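# Move glass beaker from door bench rack to window bench

## Task

Lift the beaker from the drying rack on the shelved bench by the door and set it upright, opening facing up, on the worktop of the shelved bench by the window. The task fails if the beaker touches the floor, if it breaks (glass can crack from a drop of more than a few centimetres or a hard bump), or if the robot topples or ends up leaning.

## Robot and tools

ROBOT. TidyBot++: a wheeled base 0.54 m long, 0.50 m wide and 0.38 m tall on four driven casters, carrying one seven-joint arm with a two-finger gripper. The shoulder sits 0.12 m ahead of the base centre at 0.68 m height. Arm segments: upper arm 0.42 m, forearm 0.31 m, hand 0.31 m from wrist to the hand point. Cameras: base_camera (pinhole, 644x364) and wrist_camera (fisheye, 644x476, looking along the hand). The arm begins folded, hand down, poking up to 0.08 m beyond the base front, elbow up to 1.15 m high. A downward-pointing hand reaches at most about 0.94 m above the floor, and only near the base.

FRAMES. All positions are metres. Base frame: origin on the floor below the base centre, x ahead, y to the left, z up. Odometry frame: where the base frame was when the scene began. Headings are radians, positive to the left (counter-clockwise seen from above), reported between -3.142 and 3.142.

TOOL move. Performs one action and returns state plus images. Action keys:
- base: a dict of relative offsets measured from where the base is when the command begins, along its own axes at that moment. translate_m: metres forward (+) or back (-), -2 to 2. strafe_m: metres left (+) or right (-), -2 to 2. rotate_rad: radians, left/counter-clockwise positive, -6.3 to 6.3. Combined translate and strafe form one straight drive.
- joints: a dict of absolute angle targets in radians keyed by name. joint_1_rad (any angle, tol 0.039; spins whole arm about vertical, positive is clockwise from above, the opposite sense to heading), joint_2_rad (-2.249 to 2.249, tol 0.097; shoulder, 0 = upper arm vertical, positive tips it forward), joint_3_rad (any angle, tol 0.061; rolls the upper arm), joint_4_rad (-2.579 to 2.579, tol 0.061; elbow, 0 straight, negative bends forward when joint_3_rad is 3.14), joint_5_rad (any angle, tol 0.114; rolls the forearm), joint_6_rad (-2.099 to 2.099, tol 0.114; wrist, negative bends hand forward), joint_7_rad (any angle, tol 0.096; spins the hand, at 1.57 with hand down the fingers part left/right). gripper_pos: 0 fully open to 1 fully closed, tol 0.03; finger gap roughly 85 x (1 - gripper_pos) mm. Unlimited joints take the short way; for big turns send steps under half a revolution.
- target: one list of seven numbers, an absolute hand pose in the base frame: [x, y, z, qw, qx, qy, qz], metres then a unit quaternion. The hand point is midway between the finger pads; its z axis runs out along the fingers, its y axis is the opening direction. When target is used, joints may hold only gripper_pos.
- speeds: per-action top-speed caps: translate_m or strafe_m 0.05 to 0.5 m/s (name only one when both are driven), rotate_rad 0.1 to 1.57 rad/s, gripper_pos also allowed.
- cameras: list of base_camera, wrist_camera or all; [] for none. blocking: true (default) returns after everything settles; false returns within about 0.5 s while motion continues. A move with no action just reports.
Unknown keys make a call invalid; out-of-range values get it refused, and a refusal or an unrequested stop cancels the remaining move/wait/finished_scene calls of that reply.

OTHER TOOLS. wait: seconds 0 to 10, then reports like an empty move. stop: brakes all running motions (they then read "stopped"). zoom_image: camera plus region [x0, y0, x1, y1] in image pixels from the top-left, at most 504x504. finished_scene: scene (the current scene number); it ends the scene for good, so only call it when the beaker stands on the window bench and the robot is clear.

RESULT LINES. move: "done" or the worst status. base_status, joint_status, hand_status: done, moving, off_target (resting away from target, may still push), stopped, not_followed (check withheld the arm), contact_stop or time_out (unrequested stops; target dropped), torque_fault, limit_stop_at_motor_heat. "joint command not followed" with "cause:" signals a predicted self-collision; "pose unreachable" a withheld target. hand_pose: measured hand pose; hand_target: pose the joint targets imply. joint_positions, motor_effort (percent of max, peak in brackets), base_odometry (wheel-counted, slip included), base_tilt (degrees, forward/right positive), on_its_own, pictures (camera order of images). ARM HIT, MOTOR HOT, OVER-TEMPERATURE FAULT warn of trouble.

HANDLING TIPS. A target usually lands within about 3 cm; refine by adding (wanted minus measured hand_pose) to the previous target. To hold still with a load, resend hand_target, not hand_pose. Loads make the arm sag; never command a loaded joint to its current reading. Gripper "off_target" at close means something is held; "done" at 1 means empty. Closed fingertips stick out about 20 mm beyond the hand point. When lowering the beaker, step down gently and watch hand_pose stop falling and motor_effort shift: that means it rests on the surface; then open.

AVOID. Let the glass fall only millimetres, never knock it, never squeeze hard while it still sits on the rack, do not swing it fast. Keep the arm off furniture while the base drives; a snag above about 0.6 m can topple the robot, and sideways swings with a stretched arm can too. Backing away or retracting the arm cures a slight lean. Don't drive the arm into things (torque faults freeze the arm 10 s). Avoid holding the arm outstretched long or pushing at unreachable poses, which overheats motors. Loose items may occasionally get nudged by outside forces.

Each tool is called after "Emit:" as name(argument=value, ...), one argument or row to a line, values as JSON.

## Session

Emit:
move(
  joints={"joint_2_rad": -0.2, "joint_4_rad": -1.9, "joint_6_rad": 0.15, "joint_5_rad": 0, "joint_1_rad": 0, "joint_3_rad": 3.1416, "joint_7_rad": 1.57},
)

Scene clock: 2.30 s.
move: done
base_odometry: x=+0.000 y=+0.000 heading=+0.000
base_tilt: forward=+0.7 right=+0.5
base_status: not commanded
joint_positions: joint_1_rad=-0.002 joint_2_rad=-0.217 joint_3_rad=+3.133 joint_4_rad=-1.923 joint_5_rad=-0.047 joint_6_rad=+0.105 joint_7_rad=+1.592 gripper_pos=+0.000
joint_status: all done
motor_effort: joint_1_rad=+0(1) joint_2_rad=-11(12) joint_3_rad=+0(2) joint_4_rad=+19(19) joint_5_rad=+1(2) joint_6_rad=+10(10) joint_7_rad=+0(2)
hand_pose: x=+0.6509 y=+0.0060 z=+1.0410 quat_wxyz=(-0.010, +0.718, -0.007, +0.696) (m; base frame)
hand_target: x=+0.6584 y=+0.0013 z=+1.0602 quat_wxyz=(+0.000, +0.700, +0.000, +0.714) (m; base frame)
hand_status: not commanded
pictures: base_camera, wrist_camera

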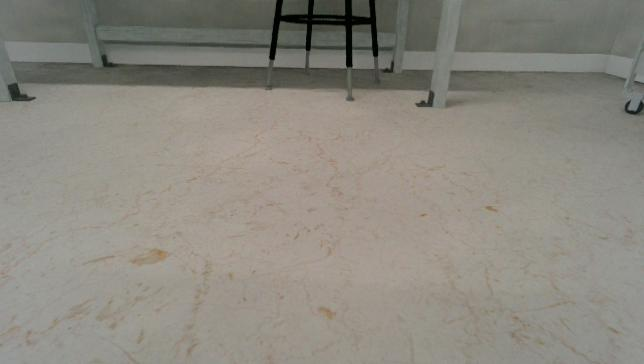

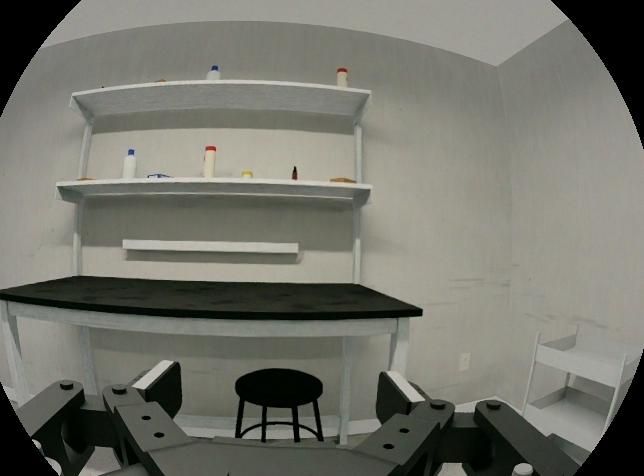

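Emit:
move(
  base={"rotate_rad": 3.14},
)

Scene clock: 6.27 s.
move: done
base_odometry: x=+0.000 y=+0.000 heading=+3.140
base_tilt: forward=+0.7 right=+0.5
base_status: done
joint_positions: joint_1_rad=+0.000 joint_2_rad=-0.205 joint_3_rad=+3.136 joint_4_rad=-1.923 joint_5_rad=-0.046 joint_6_rad=+0.108 joint_7_rad=+1.592 gripper_pos=+0.000
joint_status: not commanded
motor_effort: joint_1_rad=+0(3) joint_2_rad=-12(14) joint_3_rad=+0(3) joint_4_rad=+19(19) joint_5_rad=+1(2) joint_6_rad=+9(10) joint_7_rad=-1(1)
hand_pose: x=+0.6555 y=+0.0034 z=+1.0353 quat_wxyz=(-0.009, +0.721, -0.008, +0.693) (m; base frame)
hand_target: x=+0.6584 y=+0.0013 z=+1.0602 quat_wxyz=(+0.000, +0.700, +0.000, +0.714) (m; base frame)
hand_status: not commanded
pictures: base_camera, wrist_camera

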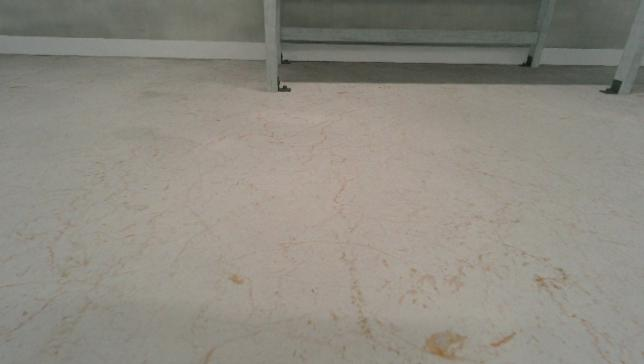

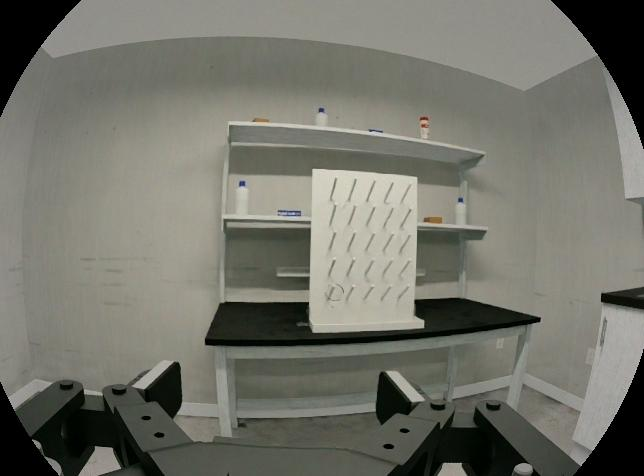

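Emit:
move(
  base={"translate_m": 0.52, "strafe_m": 0.25, "rotate_rad": -0.17},
  cameras=["wrist_camera"],
)

Emit:
zoom_image(
  camera="wrist_camera",
  region=[180, 150, 480, 420],
)

Scene clock: 18.20 s.
move: done
base_odometry: x=-0.521 y=-0.249 heading=+2.969
base_tilt: forward=+0.7 right=+0.5
base_status: done
joint_positions: joint_1_rad=+0.002 joint_2_rad=-0.199 joint_3_rad=+3.139 joint_4_rad=-1.922 joint_5_rad=-0.046 joint_6_rad=+0.110 joint_7_rad=+1.592 gripper_pos=+0.000
joint_status: not commanded
motor_effort: joint_1_rad=+0(2) joint_2_rad=-12(14) joint_3_rad=-1(3) joint_4_rad=+19(20) joint_5_rad=+1(2) joint_6_rad=+9(10) joint_7_rad=+0(1)
hand_pose: x=+0.6576 y=+0.0003 z=+1.0332 quat_wxyz=(-0.007, +0.722, -0.010, +0.692) (m; base frame)
hand_target: x=+0.6584 y=+0.0013 z=+1.0602 quat_wxyz=(+0.000, +0.700, +0.000, +0.714) (m; base frame)
hand_status: not commanded
pictures: wrist_camera

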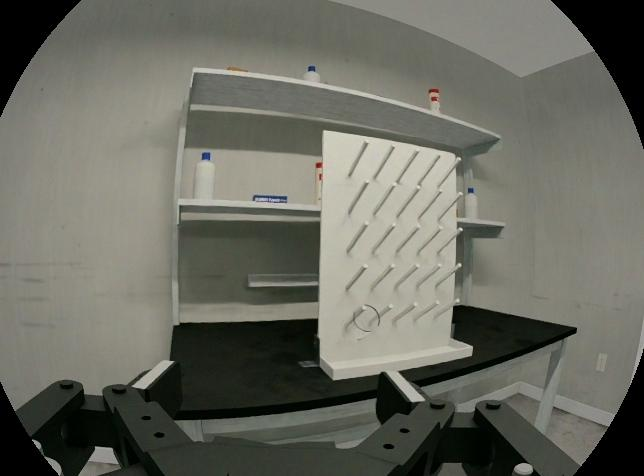

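Scaled by 1.680.

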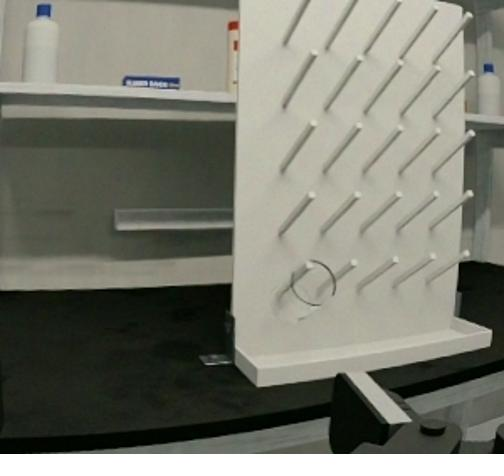

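Emit:
move(
  joints={"joint_1_rad":0.038,"joint_2_rad":0.2,"joint_3_rad":3.148,"joint_4_rad":-1.6,"joint_5_rad":-0.987,"joint_6_rad":1.047,"joint_7_rad":3.1},
)

Emit:
move(
  joints={"joint_1_rad":0.038,"joint_2_rad":0.61,"joint_3_rad":3.148,"joint_4_rad":-1.522,"joint_5_rad":-0.987,"joint_6_rad":1.047,"joint_7_rad":4.651},
)

Scene clock: 33.37 s.
move: done
base_odometry: x=-0.521 y=-0.249 heading=+2.969
base_tilt: forward=+0.7 right=+0.5
base_status: not commanded
joint_positions: joint_1_rad=+0.028 joint_2_rad=+0.187 joint_3_rad=+3.139 joint_4_rad=-1.626 joint_5_rad=-0.930 joint_6_rad=+1.005 joint_7_rad=+3.060 gripper_pos=+0.000
joint_status: all done
motor_effort: joint_1_rad=-1(2) joint_2_rad=-22(24) joint_3_rad=+0(2) joint_4_rad=+17(20) joint_5_rad=+7(8) joint_6_rad=+5(11) joint_7_rad=+0(1)
hand_pose: x=+0.6964 y=-0.2245 z=+1.1327 quat_wxyz=(+0.512, +0.557, -0.095, +0.647) (m; base frame)
hand_target: x=+0.6838 y=-0.2484 z=+1.1326 quat_wxyz=(+0.531, +0.555, -0.126, +0.628) (m; base frame)
hand_status: not commanded
pictures: base_camera, wrist_camera

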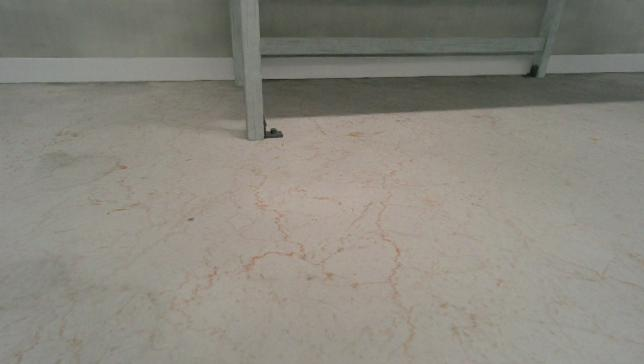

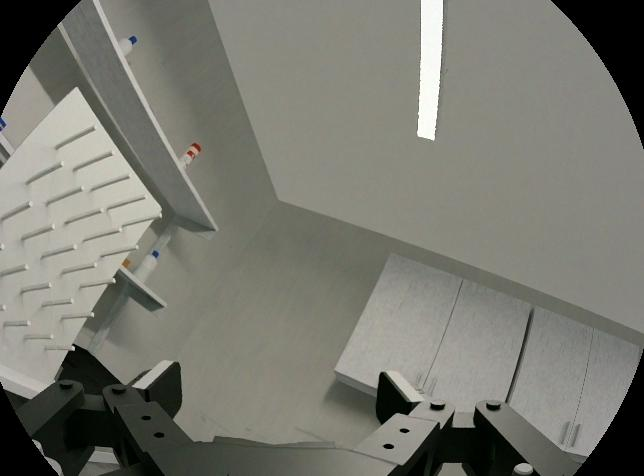

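Scene clock: 35.63 s.
move: done
base_odometry: x=-0.521 y=-0.249 heading=+2.969
base_tilt: forward=+0.7 right=+0.5
base_status: not commanded
joint_positions: joint_1_rad=+0.028 joint_2_rad=+0.599 joint_3_rad=+3.139 joint_4_rad=-1.546 joint_5_rad=-0.934 joint_6_rad=+1.011 joint_7_rad=+4.611 gripper_pos=+0.000
joint_status: all done
motor_effort: joint_1_rad=+0(1) joint_2_rad=-32(35) joint_3_rad=+1(2) joint_4_rad=+15(17) joint_5_rad=+7(8) joint_6_rad=+7(8) joint_7_rad=+0(2)
hand_pose: x=+0.8385 y=-0.2300 z=+0.9007 quat_wxyz=(+0.752, +0.481, +0.450, +0.026) (m; base frame)
hand_target: x=+0.8270 y=-0.2538 z=+0.9033 quat_wxyz=(+0.755, +0.495, +0.429, -0.003) (m; base frame)
hand_status: not commanded
pictures: base_camera, wrist_camera

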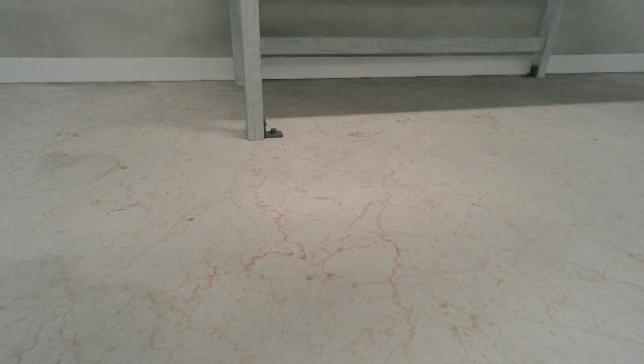

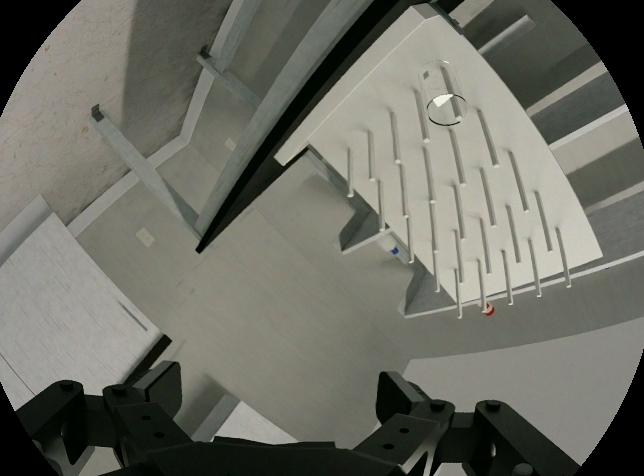

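Emit:
move(
  joints={"joint_1_rad":0.048,"joint_2_rad":0.62,"joint_3_rad":3.157,"joint_4_rad":-1.498,"joint_5_rad":-1.045,"joint_6_rad":1.085,"joint_7_rad":4.70},
  base={"translate_m":0.24,"strafe_m":0.22},
  speeds={"translate_m":0.25},
)

Scene clock: 38.57 s.
move: done
base_odometry: x=-0.795 y=-0.424 heading=+2.969
base_tilt: forward=+0.8 right=+0.5
base_status: done
joint_positions: joint_1_rad=+0.045 joint_2_rad=+0.603 joint_3_rad=+3.144 joint_4_rad=-1.520 joint_5_rad=-0.998 joint_6_rad=+1.052 joint_7_rad=+4.668 gripper_pos=+0.000
joint_status: all done
motor_effort: joint_1_rad=-1(4) joint_2_rad=-32(34) joint_3_rad=+1(3) joint_4_rad=+15(17) joint_5_rad=+7(8) joint_6_rad=+7(8) joint_7_rad=+0(1)
hand_pose: x=+0.8220 y=-0.2595 z=+0.9078 quat_wxyz=(+0.755, +0.498, +0.426, -0.010) (m; base frame)
hand_target: x=+0.8127 y=-0.2774 z=+0.9053 quat_wxyz=(+0.755, +0.511, +0.410, -0.035) (m; base frame)
hand_status: not commanded
pictures: base_camera, wrist_camera

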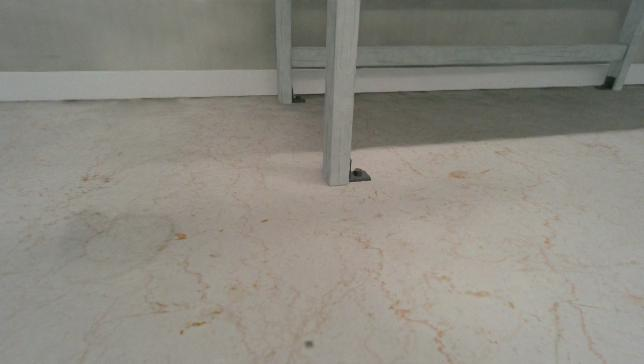

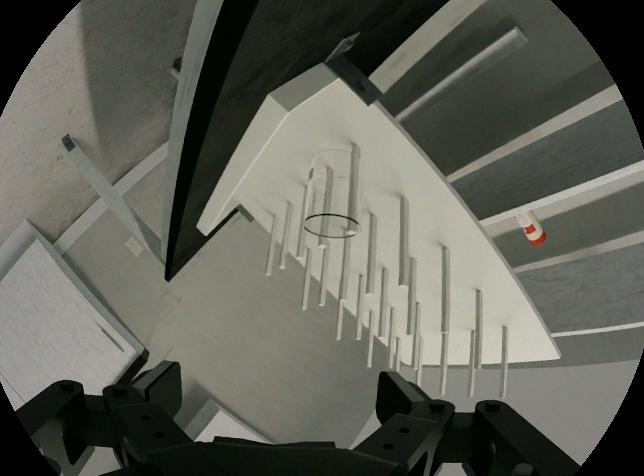

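Emit:
move(
  base={"translate_m":0.15,"strafe_m":-0.015},
  speeds={"translate_m":0.12},
)

Scene clock: 42.73 s.
move: done
base_odometry: x=-0.940 y=-0.384 heading=+2.969
base_tilt: forward=+0.8 right=+0.5
base_status: done
joint_positions: joint_1_rad=+0.046 joint_2_rad=+0.605 joint_3_rad=+3.144 joint_4_rad=-1.519 joint_5_rad=-0.999 joint_6_rad=+1.052 joint_7_rad=+4.668 gripper_pos=+0.000
joint_status: not commanded
motor_effort: joint_1_rad=-1(3) joint_2_rad=-32(34) joint_3_rad=+1(2) joint_4_rad=+15(16) joint_5_rad=+6(8) joint_6_rad=+7(8) joint_7_rad=-1(1)
hand_pose: x=+0.8226 y=-0.2597 z=+0.9070 quat_wxyz=(+0.755, +0.498, +0.426, -0.010) (m; base frame)
hand_target: x=+0.8127 y=-0.2774 z=+0.9053 quat_wxyz=(+0.755, +0.511, +0.410, -0.035) (m; base frame)
hand_status: not commanded
pictures: base_camera, wrist_camera

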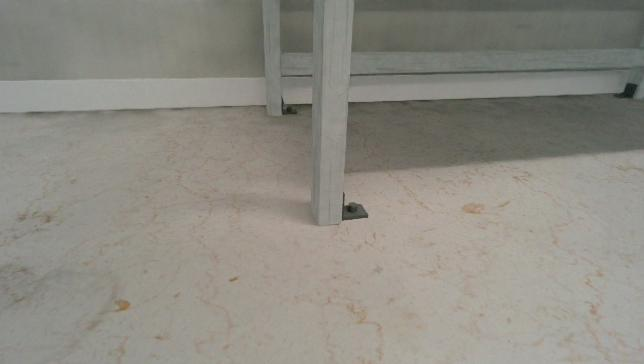

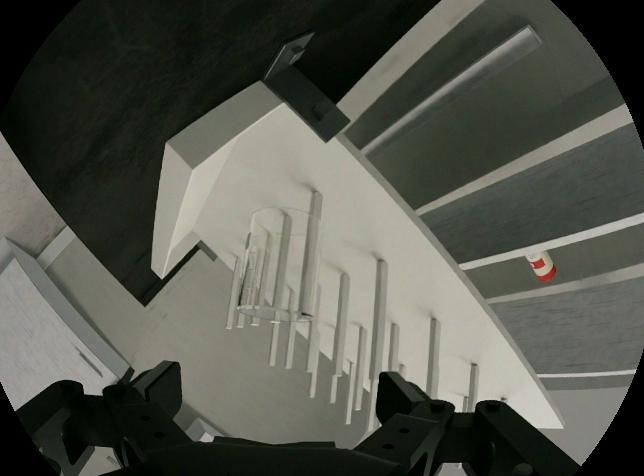

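Emit:
move(
  joints={"joint_2_rad":0.67,"joint_4_rad":-1.448},
  base={"translate_m":0.056,"strafe_m":-0.06},
  speeds={"translate_m":0.06},
)

Scene clock: 45.77 s.
move: done
base_odometry: x=-0.985 y=-0.315 heading=+2.970
base_tilt: forward=+0.8 right=+0.5
base_status: done
joint_positions: joint_1_rad=+0.046 joint_2_rad=+0.650 joint_3_rad=+3.144 joint_4_rad=-1.466 joint_5_rad=-0.999 joint_6_rad=+1.052 joint_7_rad=+4.668 gripper_pos=+0.000
joint_status: all done
motor_effort: joint_1_rad=+0(2) joint_2_rad=-33(35) joint_3_rad=+1(2) joint_4_rad=+15(16) joint_5_rad=+7(8) joint_6_rad=+7(7) joint_7_rad=+0(1)
hand_pose: x=+0.8387 y=-0.2609 z=+0.8994 quat_wxyz=(+0.757, +0.498, +0.423, -0.008) (m; base frame)
hand_target: x=+0.8296 y=-0.2781 z=+0.8929 quat_wxyz=(+0.755, +0.510, +0.410, -0.035) (m; base frame)
hand_status: not commanded
pictures: base_camera, wrist_camera

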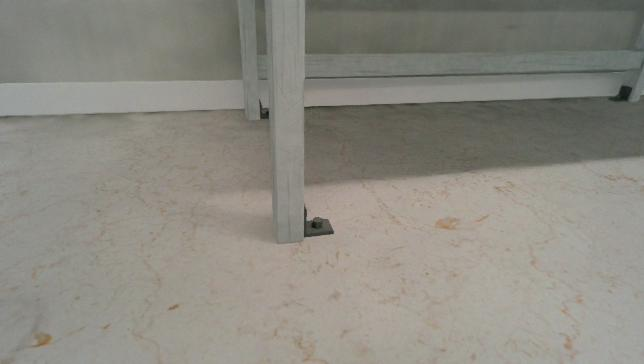

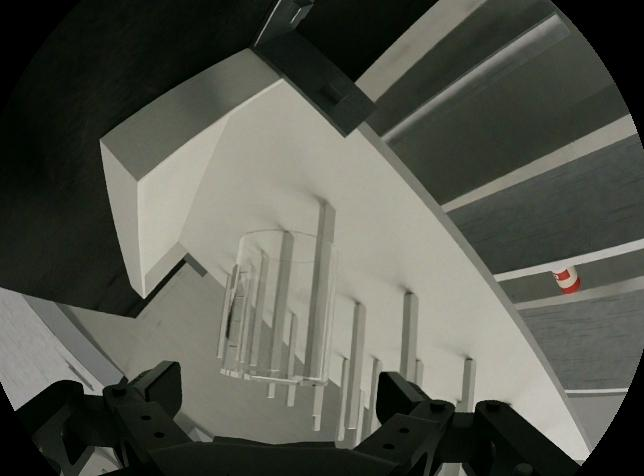

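Emit:
move(
  base={"translate_m":0.032,"strafe_m":-0.036},
  speeds={"translate_m":0.05},
)

Scene clock: 48.30 s.
move: done
base_odometry: x=-1.011 y=-0.275 heading=+2.970
base_tilt: forward=+0.8 right=+0.5
base_status: done
joint_positions: joint_1_rad=+0.046 joint_2_rad=+0.651 joint_3_rad=+3.144 joint_4_rad=-1.466 joint_5_rad=-0.999 joint_6_rad=+1.052 joint_7_rad=+4.668 gripper_pos=+0.000
joint_status: not commanded
motor_effort: joint_1_rad=+0(3) joint_2_rad=-33(35) joint_3_rad=+1(3) joint_4_rad=+15(16) joint_5_rad=+7(8) joint_6_rad=+6(7) joint_7_rad=+0(1)
hand_pose: x=+0.8388 y=-0.2609 z=+0.8989 quat_wxyz=(+0.757, +0.498, +0.423, -0.008) (m; base frame)
hand_target: x=+0.8296 y=-0.2781 z=+0.8929 quat_wxyz=(+0.755, +0.510, +0.410, -0.035) (m; base frame)
hand_status: not commanded
pictures: base_camera, wrist_camera

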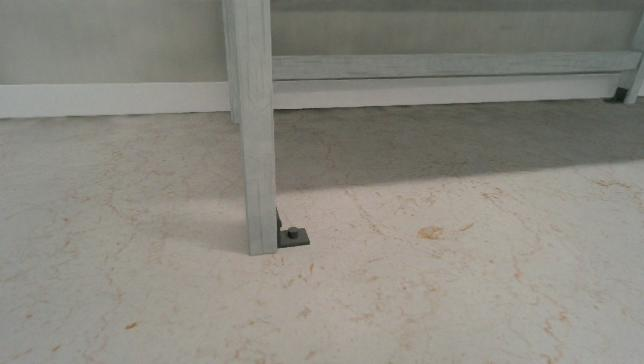

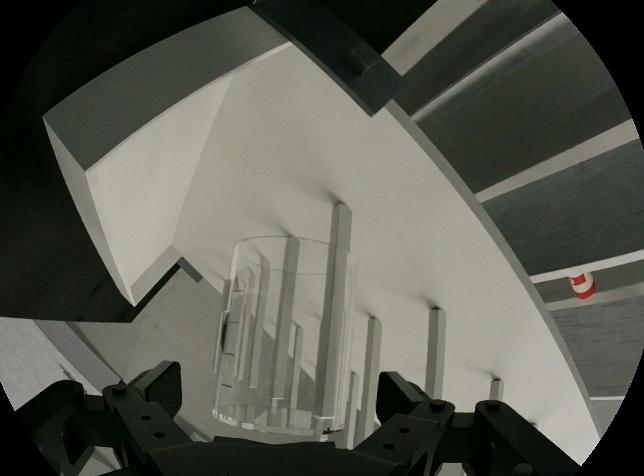

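Emit:
move(
  joints={"joint_7_rad":4.61},
  base={"translate_m":0.022,"strafe_m":-0.027},
  speeds={"translate_m":0.05},
)

Scene clock: 50.57 s.
move: done
base_odometry: x=-1.028 y=-0.244 heading=+2.970
base_tilt: forward=+0.8 right=+0.5
base_status: done
joint_positions: joint_1_rad=+0.046 joint_2_rad=+0.651 joint_3_rad=+3.144 joint_4_rad=-1.466 joint_5_rad=-0.999 joint_6_rad=+1.052 joint_7_rad=+4.610 gripper_pos=+0.000
joint_status: all done
motor_effort: joint_1_rad=-1(3) joint_2_rad=-34(35) joint_3_rad=+1(3) joint_4_rad=+15(16) joint_5_rad=+7(8) joint_6_rad=+7(7) joint_7_rad=-1(2)
hand_pose: x=+0.8389 y=-0.2609 z=+0.8986 quat_wxyz=(+0.757, +0.510, +0.409, +0.013) (m; base frame)
hand_target: x=+0.8296 y=-0.2781 z=+0.8929 quat_wxyz=(+0.756, +0.528, +0.386, -0.001) (m; base frame)
hand_status: not commanded
pictures: base_camera, wrist_camera

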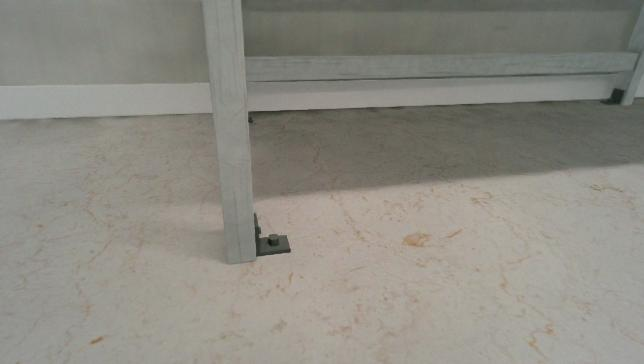

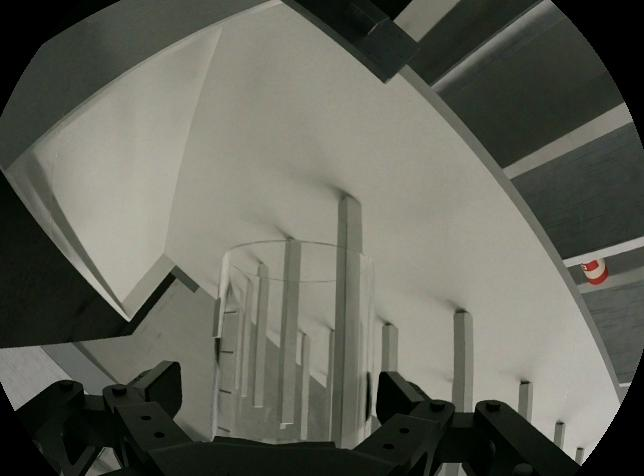

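Emit:
move(
  base={"translate_m":0.012,"strafe_m":0.002},
  speeds={"translate_m":0.05},
)

Scene clock: 52.60 s.
move: done
base_odometry: x=-1.040 y=-0.244 heading=+2.970
base_tilt: forward=+0.8 right=+0.5
base_status: done
joint_positions: joint_1_rad=+0.046 joint_2_rad=+0.653 joint_3_rad=+3.144 joint_4_rad=-1.466 joint_5_rad=-0.999 joint_6_rad=+1.052 joint_7_rad=+4.610 gripper_pos=+0.000
joint_status: not commanded
motor_effort: joint_1_rad=+0(1) joint_2_rad=-33(35) joint_3_rad=+2(3) joint_4_rad=+15(16) joint_5_rad=+7(7) joint_6_rad=+7(7) joint_7_rad=-1(1)
hand_pose: x=+0.8392 y=-0.2611 z=+0.8976 quat_wxyz=(+0.756, +0.510, +0.409, +0.013) (m; base frame)
hand_target: x=+0.8296 y=-0.2781 z=+0.8929 quat_wxyz=(+0.756, +0.528, +0.386, -0.001) (m; base frame)
hand_status: not commanded
pictures: base_camera, wrist_camera

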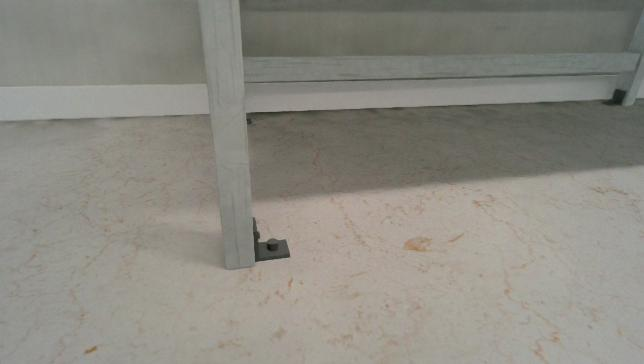

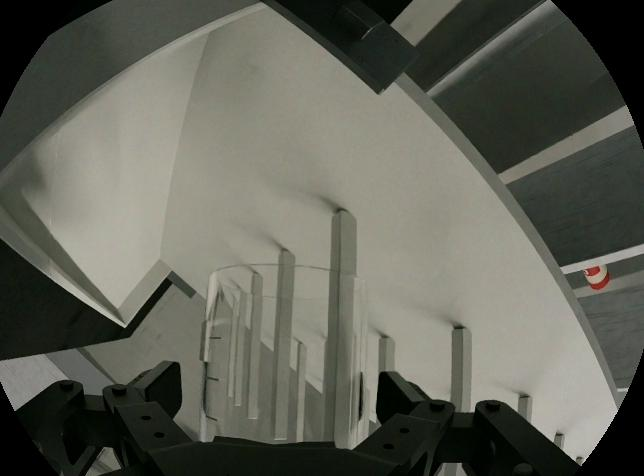

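Emit:
move(
  base={"translate_m":0.009,"strafe_m":-0.006},
  speeds={"translate_m":0.05},
  joints={"gripper_pos":0.14},
)

Emit:
move(
  joints={"gripper_pos":0.35},
)

Scene clock: 53.93 s.
move: done
base_odometry: x=-1.048 y=-0.237 heading=+2.970
base_tilt: forward=+0.8 right=+0.5
base_status: done
joint_positions: joint_1_rad=+0.047 joint_2_rad=+0.654 joint_3_rad=+3.144 joint_4_rad=-1.466 joint_5_rad=-0.999 joint_6_rad=+1.053 joint_7_rad=+4.610 gripper_pos=+0.140
joint_status: all done
motor_effort: joint_1_rad=+0(2) joint_2_rad=-33(36) joint_3_rad=+1(3) joint_4_rad=+15(16) joint_5_rad=+7(7) joint_6_rad=+7(7) joint_7_rad=+0(1)
hand_pose: x=+0.8394 y=-0.2614 z=+0.8965 quat_wxyz=(+0.756, +0.511, +0.409, +0.012) (m; base frame)
hand_target: x=+0.8296 y=-0.2781 z=+0.8929 quat_wxyz=(+0.756, +0.528, +0.386, -0.001) (m; base frame)
hand_status: not commanded
pictures: base_camera, wrist_camera

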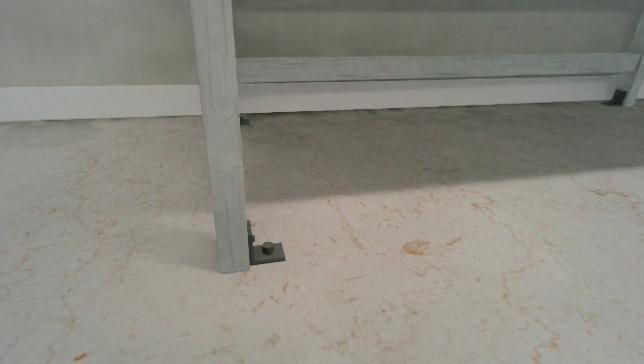

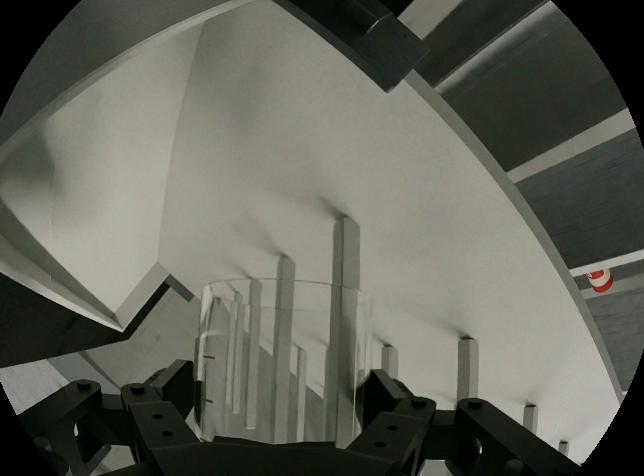

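Scene clock: 54.57 s.
move: off_target
base_odometry: x=-1.048 y=-0.237 heading=+2.970
base_tilt: forward=+0.7 right=+0.5
base_status: not commanded
joint_positions: joint_1_rad=+0.046 joint_2_rad=+0.655 joint_3_rad=+3.144 joint_4_rad=-1.463 joint_5_rad=-1.001 joint_6_rad=+1.054 joint_7_rad=+4.610 gripper_pos=+0.232
joint_status: gripper_pos off_target (ended at +0.232, target +0.350)
motor_effort: joint_1_rad=+0(3) joint_2_rad=-33(34) joint_3_rad=+2(3) joint_4_rad=+15(16) joint_5_rad=+7(8) joint_6_rad=+6(7) joint_7_rad=+0(1)
hand_pose: x=+0.8396 y=-0.2611 z=+0.8976 quat_wxyz=(+0.757, +0.511, +0.408, +0.013) (m; base frame)
hand_target: x=+0.8296 y=-0.2781 z=+0.8929 quat_wxyz=(+0.756, +0.528, +0.386, -0.001) (m; base frame)
hand_status: not commanded
pictures: base_camera, wrist_camera

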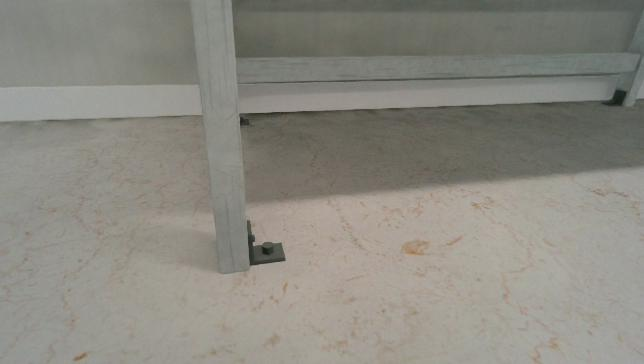

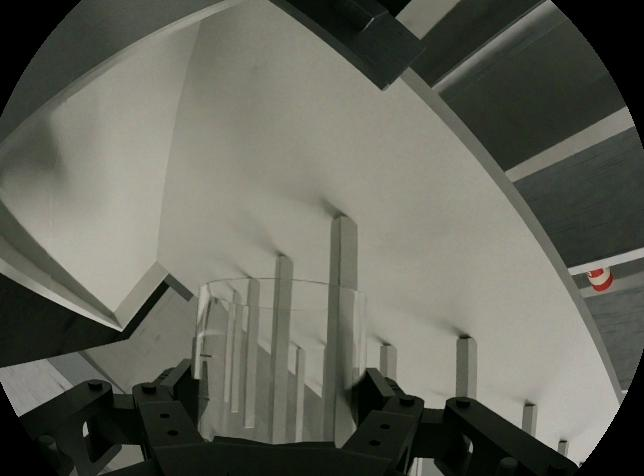

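Emit:
move(
  joints={"gripper_pos":0.45},
  cameras=[],
)

Emit:
move(
  joints={"joint_2_rad":0.63,"joint_4_rad":-1.437,"joint_5_rad":-1.073,"joint_6_rad":1.061,"joint_7_rad":4.663},
  base={"translate_m":0.0075},
  speeds={"translate_m":0.05},
)

Emit:
move(
  joints={"joint_2_rad":0.59,"joint_4_rad":-1.426,"joint_5_rad":-1.101,"joint_6_rad":1.037,"joint_7_rad":4.716},
  base={"translate_m":-0.022,"strafe_m":-0.009},
  speeds={"translate_m":0.05},
)

Scene clock: 56.17 s.
move: off_target
base_odometry: x=-1.048 y=-0.237 heading=+2.970
base_tilt: forward=+0.8 right=+0.5
base_status: not commanded
joint_positions: joint_1_rad=+0.046 joint_2_rad=+0.655 joint_3_rad=+3.144 joint_4_rad=-1.463 joint_5_rad=-1.001 joint_6_rad=+1.054 joint_7_rad=+4.610 gripper_pos=+0.232
joint_status: gripper_pos off_target (ended at +0.232, target +0.450)
motor_effort: joint_1_rad=+0(1) joint_2_rad=-33(33) joint_3_rad=+1(2) joint_4_rad=+15(16) joint_5_rad=+7(7) joint_6_rad=+6(7) joint_7_rad=+0(1)
hand_pose: x=+0.8396 y=-0.2611 z=+0.8976 quat_wxyz=(+0.757, +0.511, +0.408, +0.013) (m; base frame)
hand_target: x=+0.8296 y=-0.2781 z=+0.8929 quat_wxyz=(+0.756, +0.528, +0.386, -0.001) (m; base frame)
hand_status: not commanded
pictures: none
No camera images: "cameras" was empty.

Scene clock: 56.87 s.
move: done
base_odometry: x=-1.055 y=-0.235 heading=+2.970
base_tilt: forward=+0.8 right=+0.5
base_status: done
joint_positions: joint_1_rad=+0.047 joint_2_rad=+0.647 joint_3_rad=+3.145 joint_4_rad=-1.459 joint_5_rad=-1.026 joint_6_rad=+1.058 joint_7_rad=+4.641 gripper_pos=+0.232
joint_status: all done
motor_effort: joint_1_rad=-1(2) joint_2_rad=-35(35) joint_3_rad=+2(2) joint_4_rad=+16(17) joint_5_rad=+8(10) joint_6_rad=+8(8) joint_7_rad=-1(1)
hand_pose: x=+0.8342 y=-0.2657 z=+0.9011 quat_wxyz=(+0.755, +0.515, +0.406, +0.003) (m; base frame)
hand_target: x=+0.8234 y=-0.2785 z=+0.9162 quat_wxyz=(+0.755, +0.530, +0.386, -0.003) (m; base frame)
hand_status: not commanded
pictures: base_camera, wrist_camera

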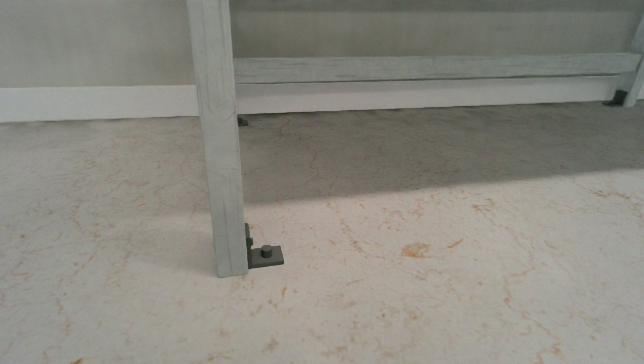

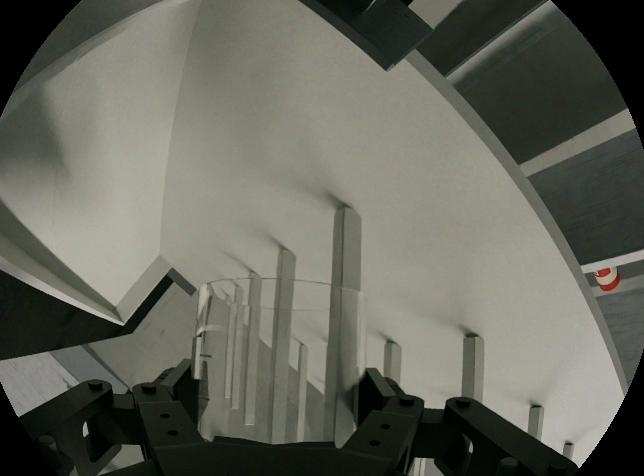

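Scene clock: 57.80 s.
move: done
base_odometry: x=-1.032 y=-0.230 heading=+2.970
base_tilt: forward=+0.7 right=+0.5
base_status: done
joint_positions: joint_1_rad=+0.045 joint_2_rad=+0.614 joint_3_rad=+3.145 joint_4_rad=-1.453 joint_5_rad=-1.052 joint_6_rad=+1.055 joint_7_rad=+4.685 gripper_pos=+0.232
joint_status: all done
motor_effort: joint_1_rad=+0(2) joint_2_rad=-34(36) joint_3_rad=+1(3) joint_4_rad=+16(17) joint_5_rad=+8(9) joint_6_rad=+7(9) joint_7_rad=+0(1)
hand_pose: x=+0.8251 y=-0.2675 z=+0.9214 quat_wxyz=(+0.757, +0.517, +0.400, -0.003) (m; base frame)
hand_target: x=+0.8166 y=-0.2785 z=+0.9396 quat_wxyz=(+0.755, +0.531, +0.386, -0.003) (m; base frame)
hand_status: not commanded
pictures: base_camera, wrist_camera

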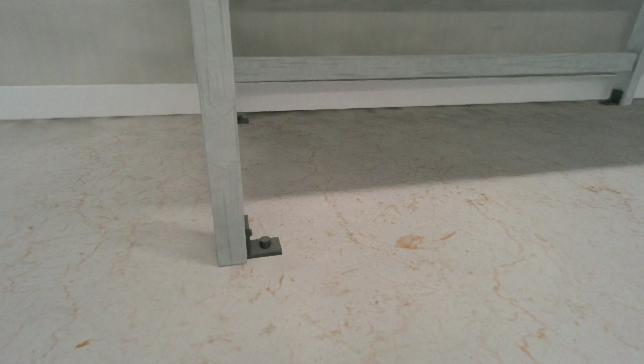

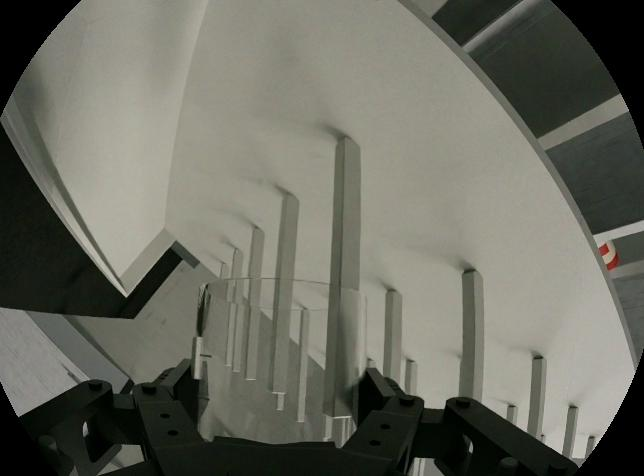

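Emit:
move(
  joints={"joint_2_rad":0.55,"joint_4_rad":-1.415,"joint_5_rad":-1.129,"joint_6_rad":1.013,"joint_7_rad":4.769},
  base={"translate_m":-0.022,"strafe_m":-0.009},
  speeds={"translate_m":0.05},
)

Emit:
move(
  joints={"joint_2_rad":0.51,"joint_4_rad":-1.404,"joint_5_rad":-1.157,"joint_6_rad":0.989,"joint_7_rad":4.822},
  base={"translate_m":-0.022,"strafe_m":-0.009},
  speeds={"translate_m":0.05},
)

Scene clock: 59.77 s.
move: done
base_odometry: x=-1.009 y=-0.225 heading=+2.970
base_tilt: forward=+0.7 right=+0.5
base_status: done
joint_positions: joint_1_rad=+0.045 joint_2_rad=+0.573 joint_3_rad=+3.145 joint_4_rad=-1.444 joint_5_rad=-1.079 joint_6_rad=+1.040 joint_7_rad=+4.736 gripper_pos=+0.232
joint_status: all done
motor_effort: joint_1_rad=+0(3) joint_2_rad=-33(37) joint_3_rad=+1(3) joint_4_rad=+17(17) joint_5_rad=+8(9) joint_6_rad=+7(9) joint_7_rad=-1(2)
hand_pose: x=+0.8158 y=-0.2683 z=+0.9466 quat_wxyz=(+0.758, +0.517, +0.397, -0.006) (m; base frame)
hand_target: x=+0.8093 y=-0.2780 z=+0.9629 quat_wxyz=(+0.754, +0.531, +0.386, -0.002) (m; base frame)
hand_status: not commanded
pictures: base_camera, wrist_camera

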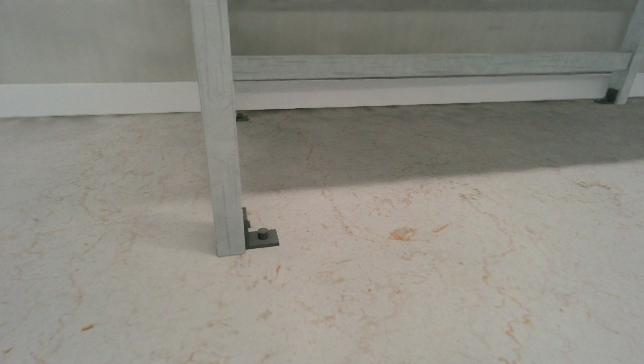

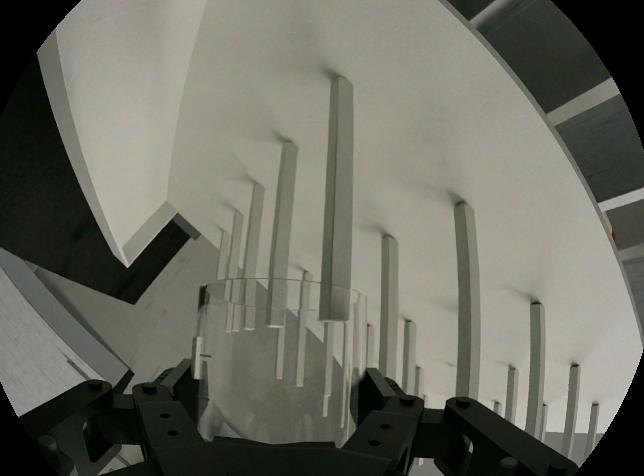

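Scene clock: 60.73 s.
move: done
base_odometry: x=-0.986 y=-0.220 heading=+2.970
base_tilt: forward=+0.7 right=+0.5
base_status: done
joint_positions: joint_1_rad=+0.045 joint_2_rad=+0.533 joint_3_rad=+3.145 joint_4_rad=-1.434 joint_5_rad=-1.107 joint_6_rad=+1.021 joint_7_rad=+4.789 gripper_pos=+0.232
joint_status: all done
motor_effort: joint_1_rad=-1(2) joint_2_rad=-33(36) joint_3_rad=+1(2) joint_4_rad=+17(18) joint_5_rad=+9(9) joint_6_rad=+6(8) joint_7_rad=+0(1)
hand_pose: x=+0.8067 y=-0.2688 z=+0.9707 quat_wxyz=(+0.759, +0.518, +0.395, -0.007) (m; base frame)
hand_target: x=+0.8012 y=-0.2771 z=+0.9862 quat_wxyz=(+0.754, +0.531, +0.387, -0.001) (m; base frame)
hand_status: not commanded
pictures: base_camera, wrist_camera

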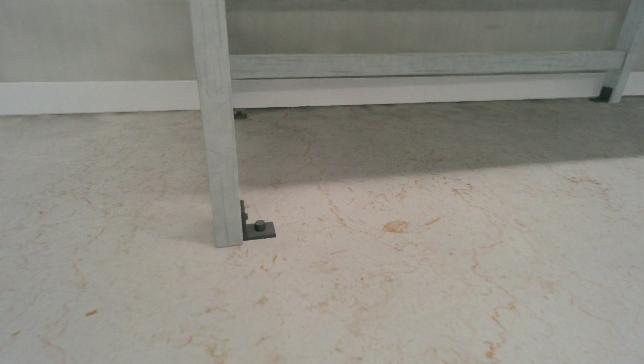

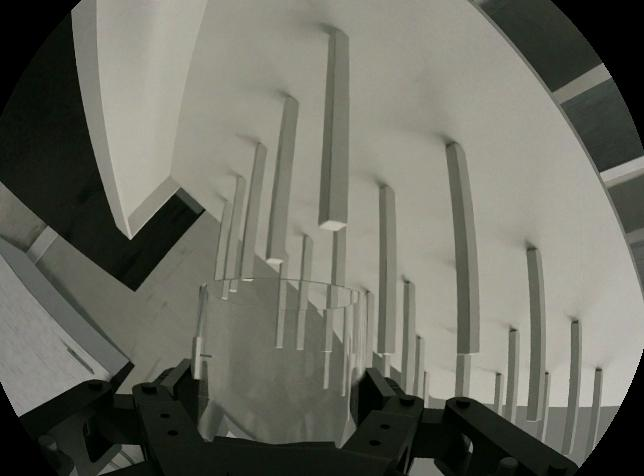

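Emit:
move(
  base={"translate_m":-0.5,"strafe_m":-0.12},
  speeds={"translate_m":0.25},
)

Emit:
move(
  joints={"joint_1_rad":0,"joint_2_rad":-0.2,"joint_3_rad":3.1416,"joint_4_rad":-1.9,"joint_5_rad":0,"joint_6_rad":0.26,"joint_7_rad":3.1},
)

Emit:
move(
  joints={"joint_7_rad":1.57},
  base={"rotate_rad":-2.83},
  speeds={"rotate_rad":0.8},
)

Scene clock: 71.27 s.
move: done
base_odometry: x=-0.473 y=-0.186 heading=+2.970
base_tilt: forward=+0.7 right=+0.5
base_status: done
joint_positions: joint_1_rad=+0.045 joint_2_rad=+0.531 joint_3_rad=+3.145 joint_4_rad=-1.433 joint_5_rad=-1.108 joint_6_rad=+1.021 joint_7_rad=+4.789 gripper_pos=+0.232
joint_status: not commanded
motor_effort: joint_1_rad=-1(2) joint_2_rad=-33(35) joint_3_rad=+1(2) joint_4_rad=+17(17) joint_5_rad=+8(9) joint_6_rad=+6(7) joint_7_rad=+0(1)
hand_pose: x=+0.8062 y=-0.2689 z=+0.9724 quat_wxyz=(+0.759, +0.518, +0.394, -0.006) (m; base frame)
hand_target: x=+0.8012 y=-0.2771 z=+0.9862 quat_wxyz=(+0.754, +0.531, +0.387, -0.001) (m; base frame)
hand_status: not commanded
pictures: base_camera, wrist_camera

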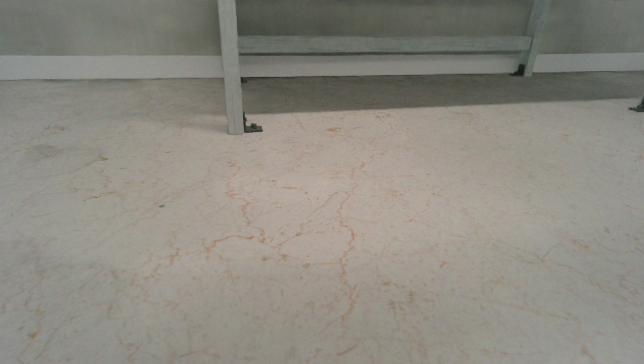

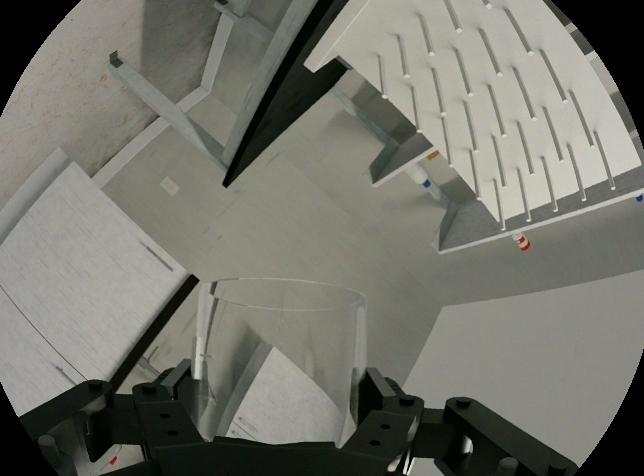

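Scene clock: 73.87 s.
move: done
base_odometry: x=-0.473 y=-0.186 heading=+2.970
base_tilt: forward=+0.7 right=+0.5
base_status: not commanded
joint_positions: joint_1_rad=+0.014 joint_2_rad=-0.185 joint_3_rad=+3.145 joint_4_rad=-1.889 joint_5_rad=-0.050 joint_6_rad=+0.302 joint_7_rad=+3.139 gripper_pos=+0.232
joint_status: all done
motor_effort: joint_1_rad=-1(2) joint_2_rad=-13(35) joint_3_rad=+0(2) joint_4_rad=+20(20) joint_5_rad=+1(9) joint_6_rad=+11(11) joint_7_rad=+0(2)
hand_pose: x=+0.6597 y=-0.0127 z=+1.1065 quat_wxyz=(+0.535, +0.475, +0.436, +0.546) (m; base frame)
hand_target: x=+0.6558 y=+0.0014 z=+1.0943 quat_wxyz=(+0.520, +0.476, +0.456, +0.543) (m; base frame)
hand_status: not commanded
pictures: base_camera, wrist_camera

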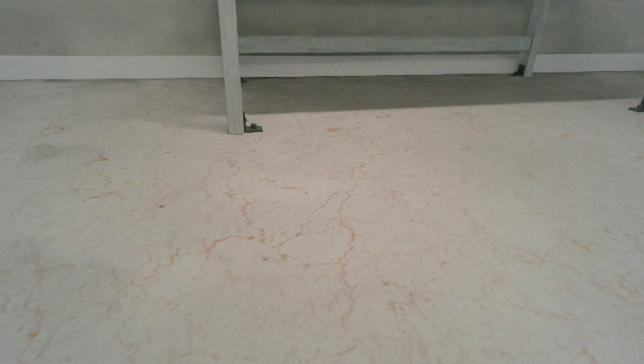

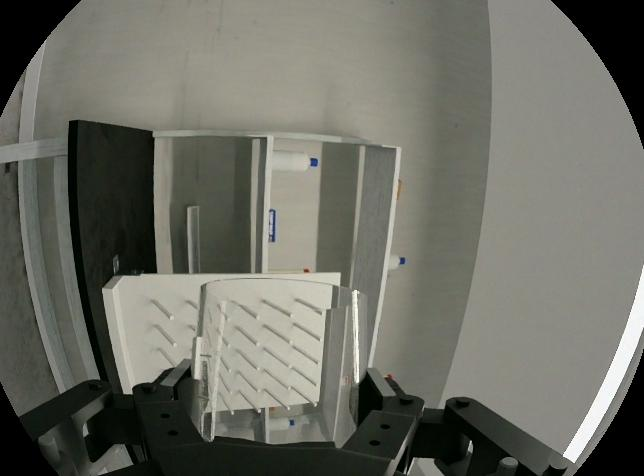

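Scene clock: 78.23 s.
move: done
base_odometry: x=-0.473 y=-0.186 heading=+0.141
base_tilt: forward=+0.7 right=+0.5
base_status: done
joint_positions: joint_1_rad=+0.005 joint_2_rad=-0.185 joint_3_rad=+3.145 joint_4_rad=-1.889 joint_5_rad=-0.046 joint_6_rad=+0.300 joint_7_rad=+1.606 gripper_pos=+0.232
joint_status: all done
motor_effort: joint_1_rad=+0(2) joint_2_rad=-13(14) joint_3_rad=-1(3) joint_4_rad=+20(20) joint_5_rad=+2(2) joint_6_rad=+10(11) joint_7_rad=-1(2)
hand_pose: x=+0.6599 y=-0.0075 z=+1.1054 quat_wxyz=(+0.004, +0.646, -0.011, +0.764) (m; base frame)
hand_target: x=+0.6558 y=+0.0014 z=+1.0943 quat_wxyz=(+0.000, +0.659, +0.000, +0.752) (m; base frame)
hand_status: not commanded
pictures: base_camera, wrist_camera

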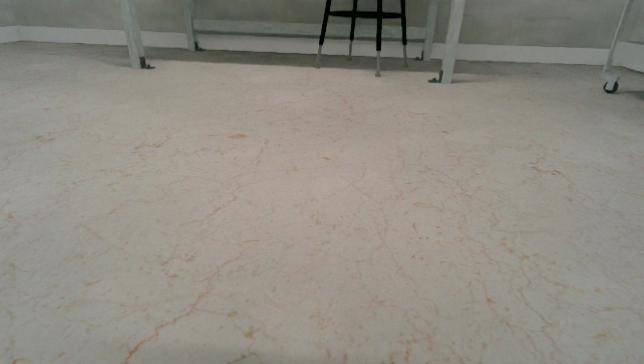

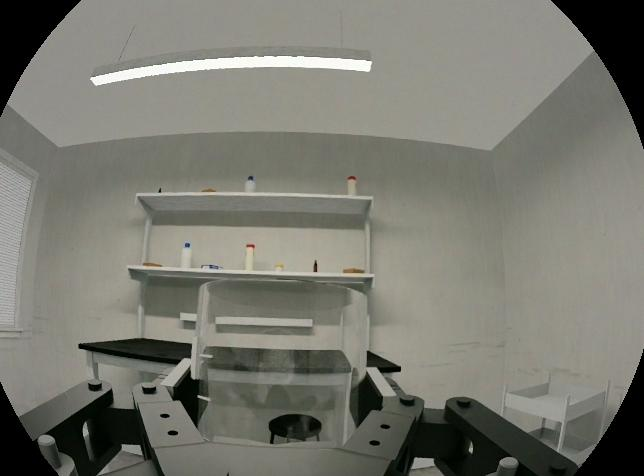

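Emit:
move(
  base={"translate_m":0.7,"strafe_m":0.35},
  speeds={"translate_m":0.35},
  joints={"joint_2_rad":-0.5,"joint_4_rad":-1.7,"joint_6_rad":-0.95},
)

Scene clock: 85.97 s.
move: done
base_odometry: x=+0.171 y=+0.258 heading=+0.140
base_tilt: forward=+0.7 right=+0.5
base_status: done
joint_positions: joint_1_rad=+0.005 joint_2_rad=-0.493 joint_3_rad=+3.145 joint_4_rad=-1.733 joint_5_rad=-0.045 joint_6_rad=-0.910 joint_7_rad=+1.606 gripper_pos=+0.232
joint_status: all done
motor_effort: joint_1_rad=+0(2) joint_2_rad=-2(14) joint_3_rad=+0(2) joint_4_rad=+18(21) joint_5_rad=+0(2) joint_6_rad=+9(11) joint_7_rad=-1(1)
hand_pose: x=+0.4779 y=+0.0093 z=+0.9846 quat_wxyz=(-0.013, +0.879, +0.008, +0.476) (m; base frame)
hand_target: x=+0.4708 y=+0.0014 z=+0.9946 quat_wxyz=(+0.000, +0.880, +0.000, +0.476) (m; base frame)
hand_status: not commanded
pictures: base_camera, wrist_camera

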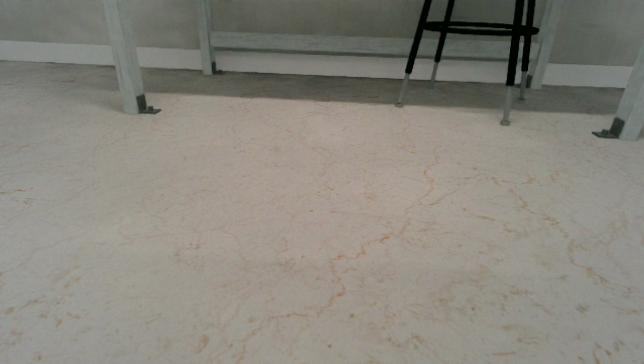

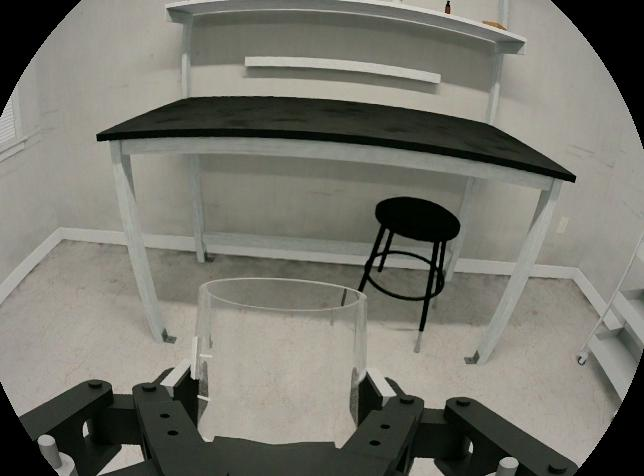

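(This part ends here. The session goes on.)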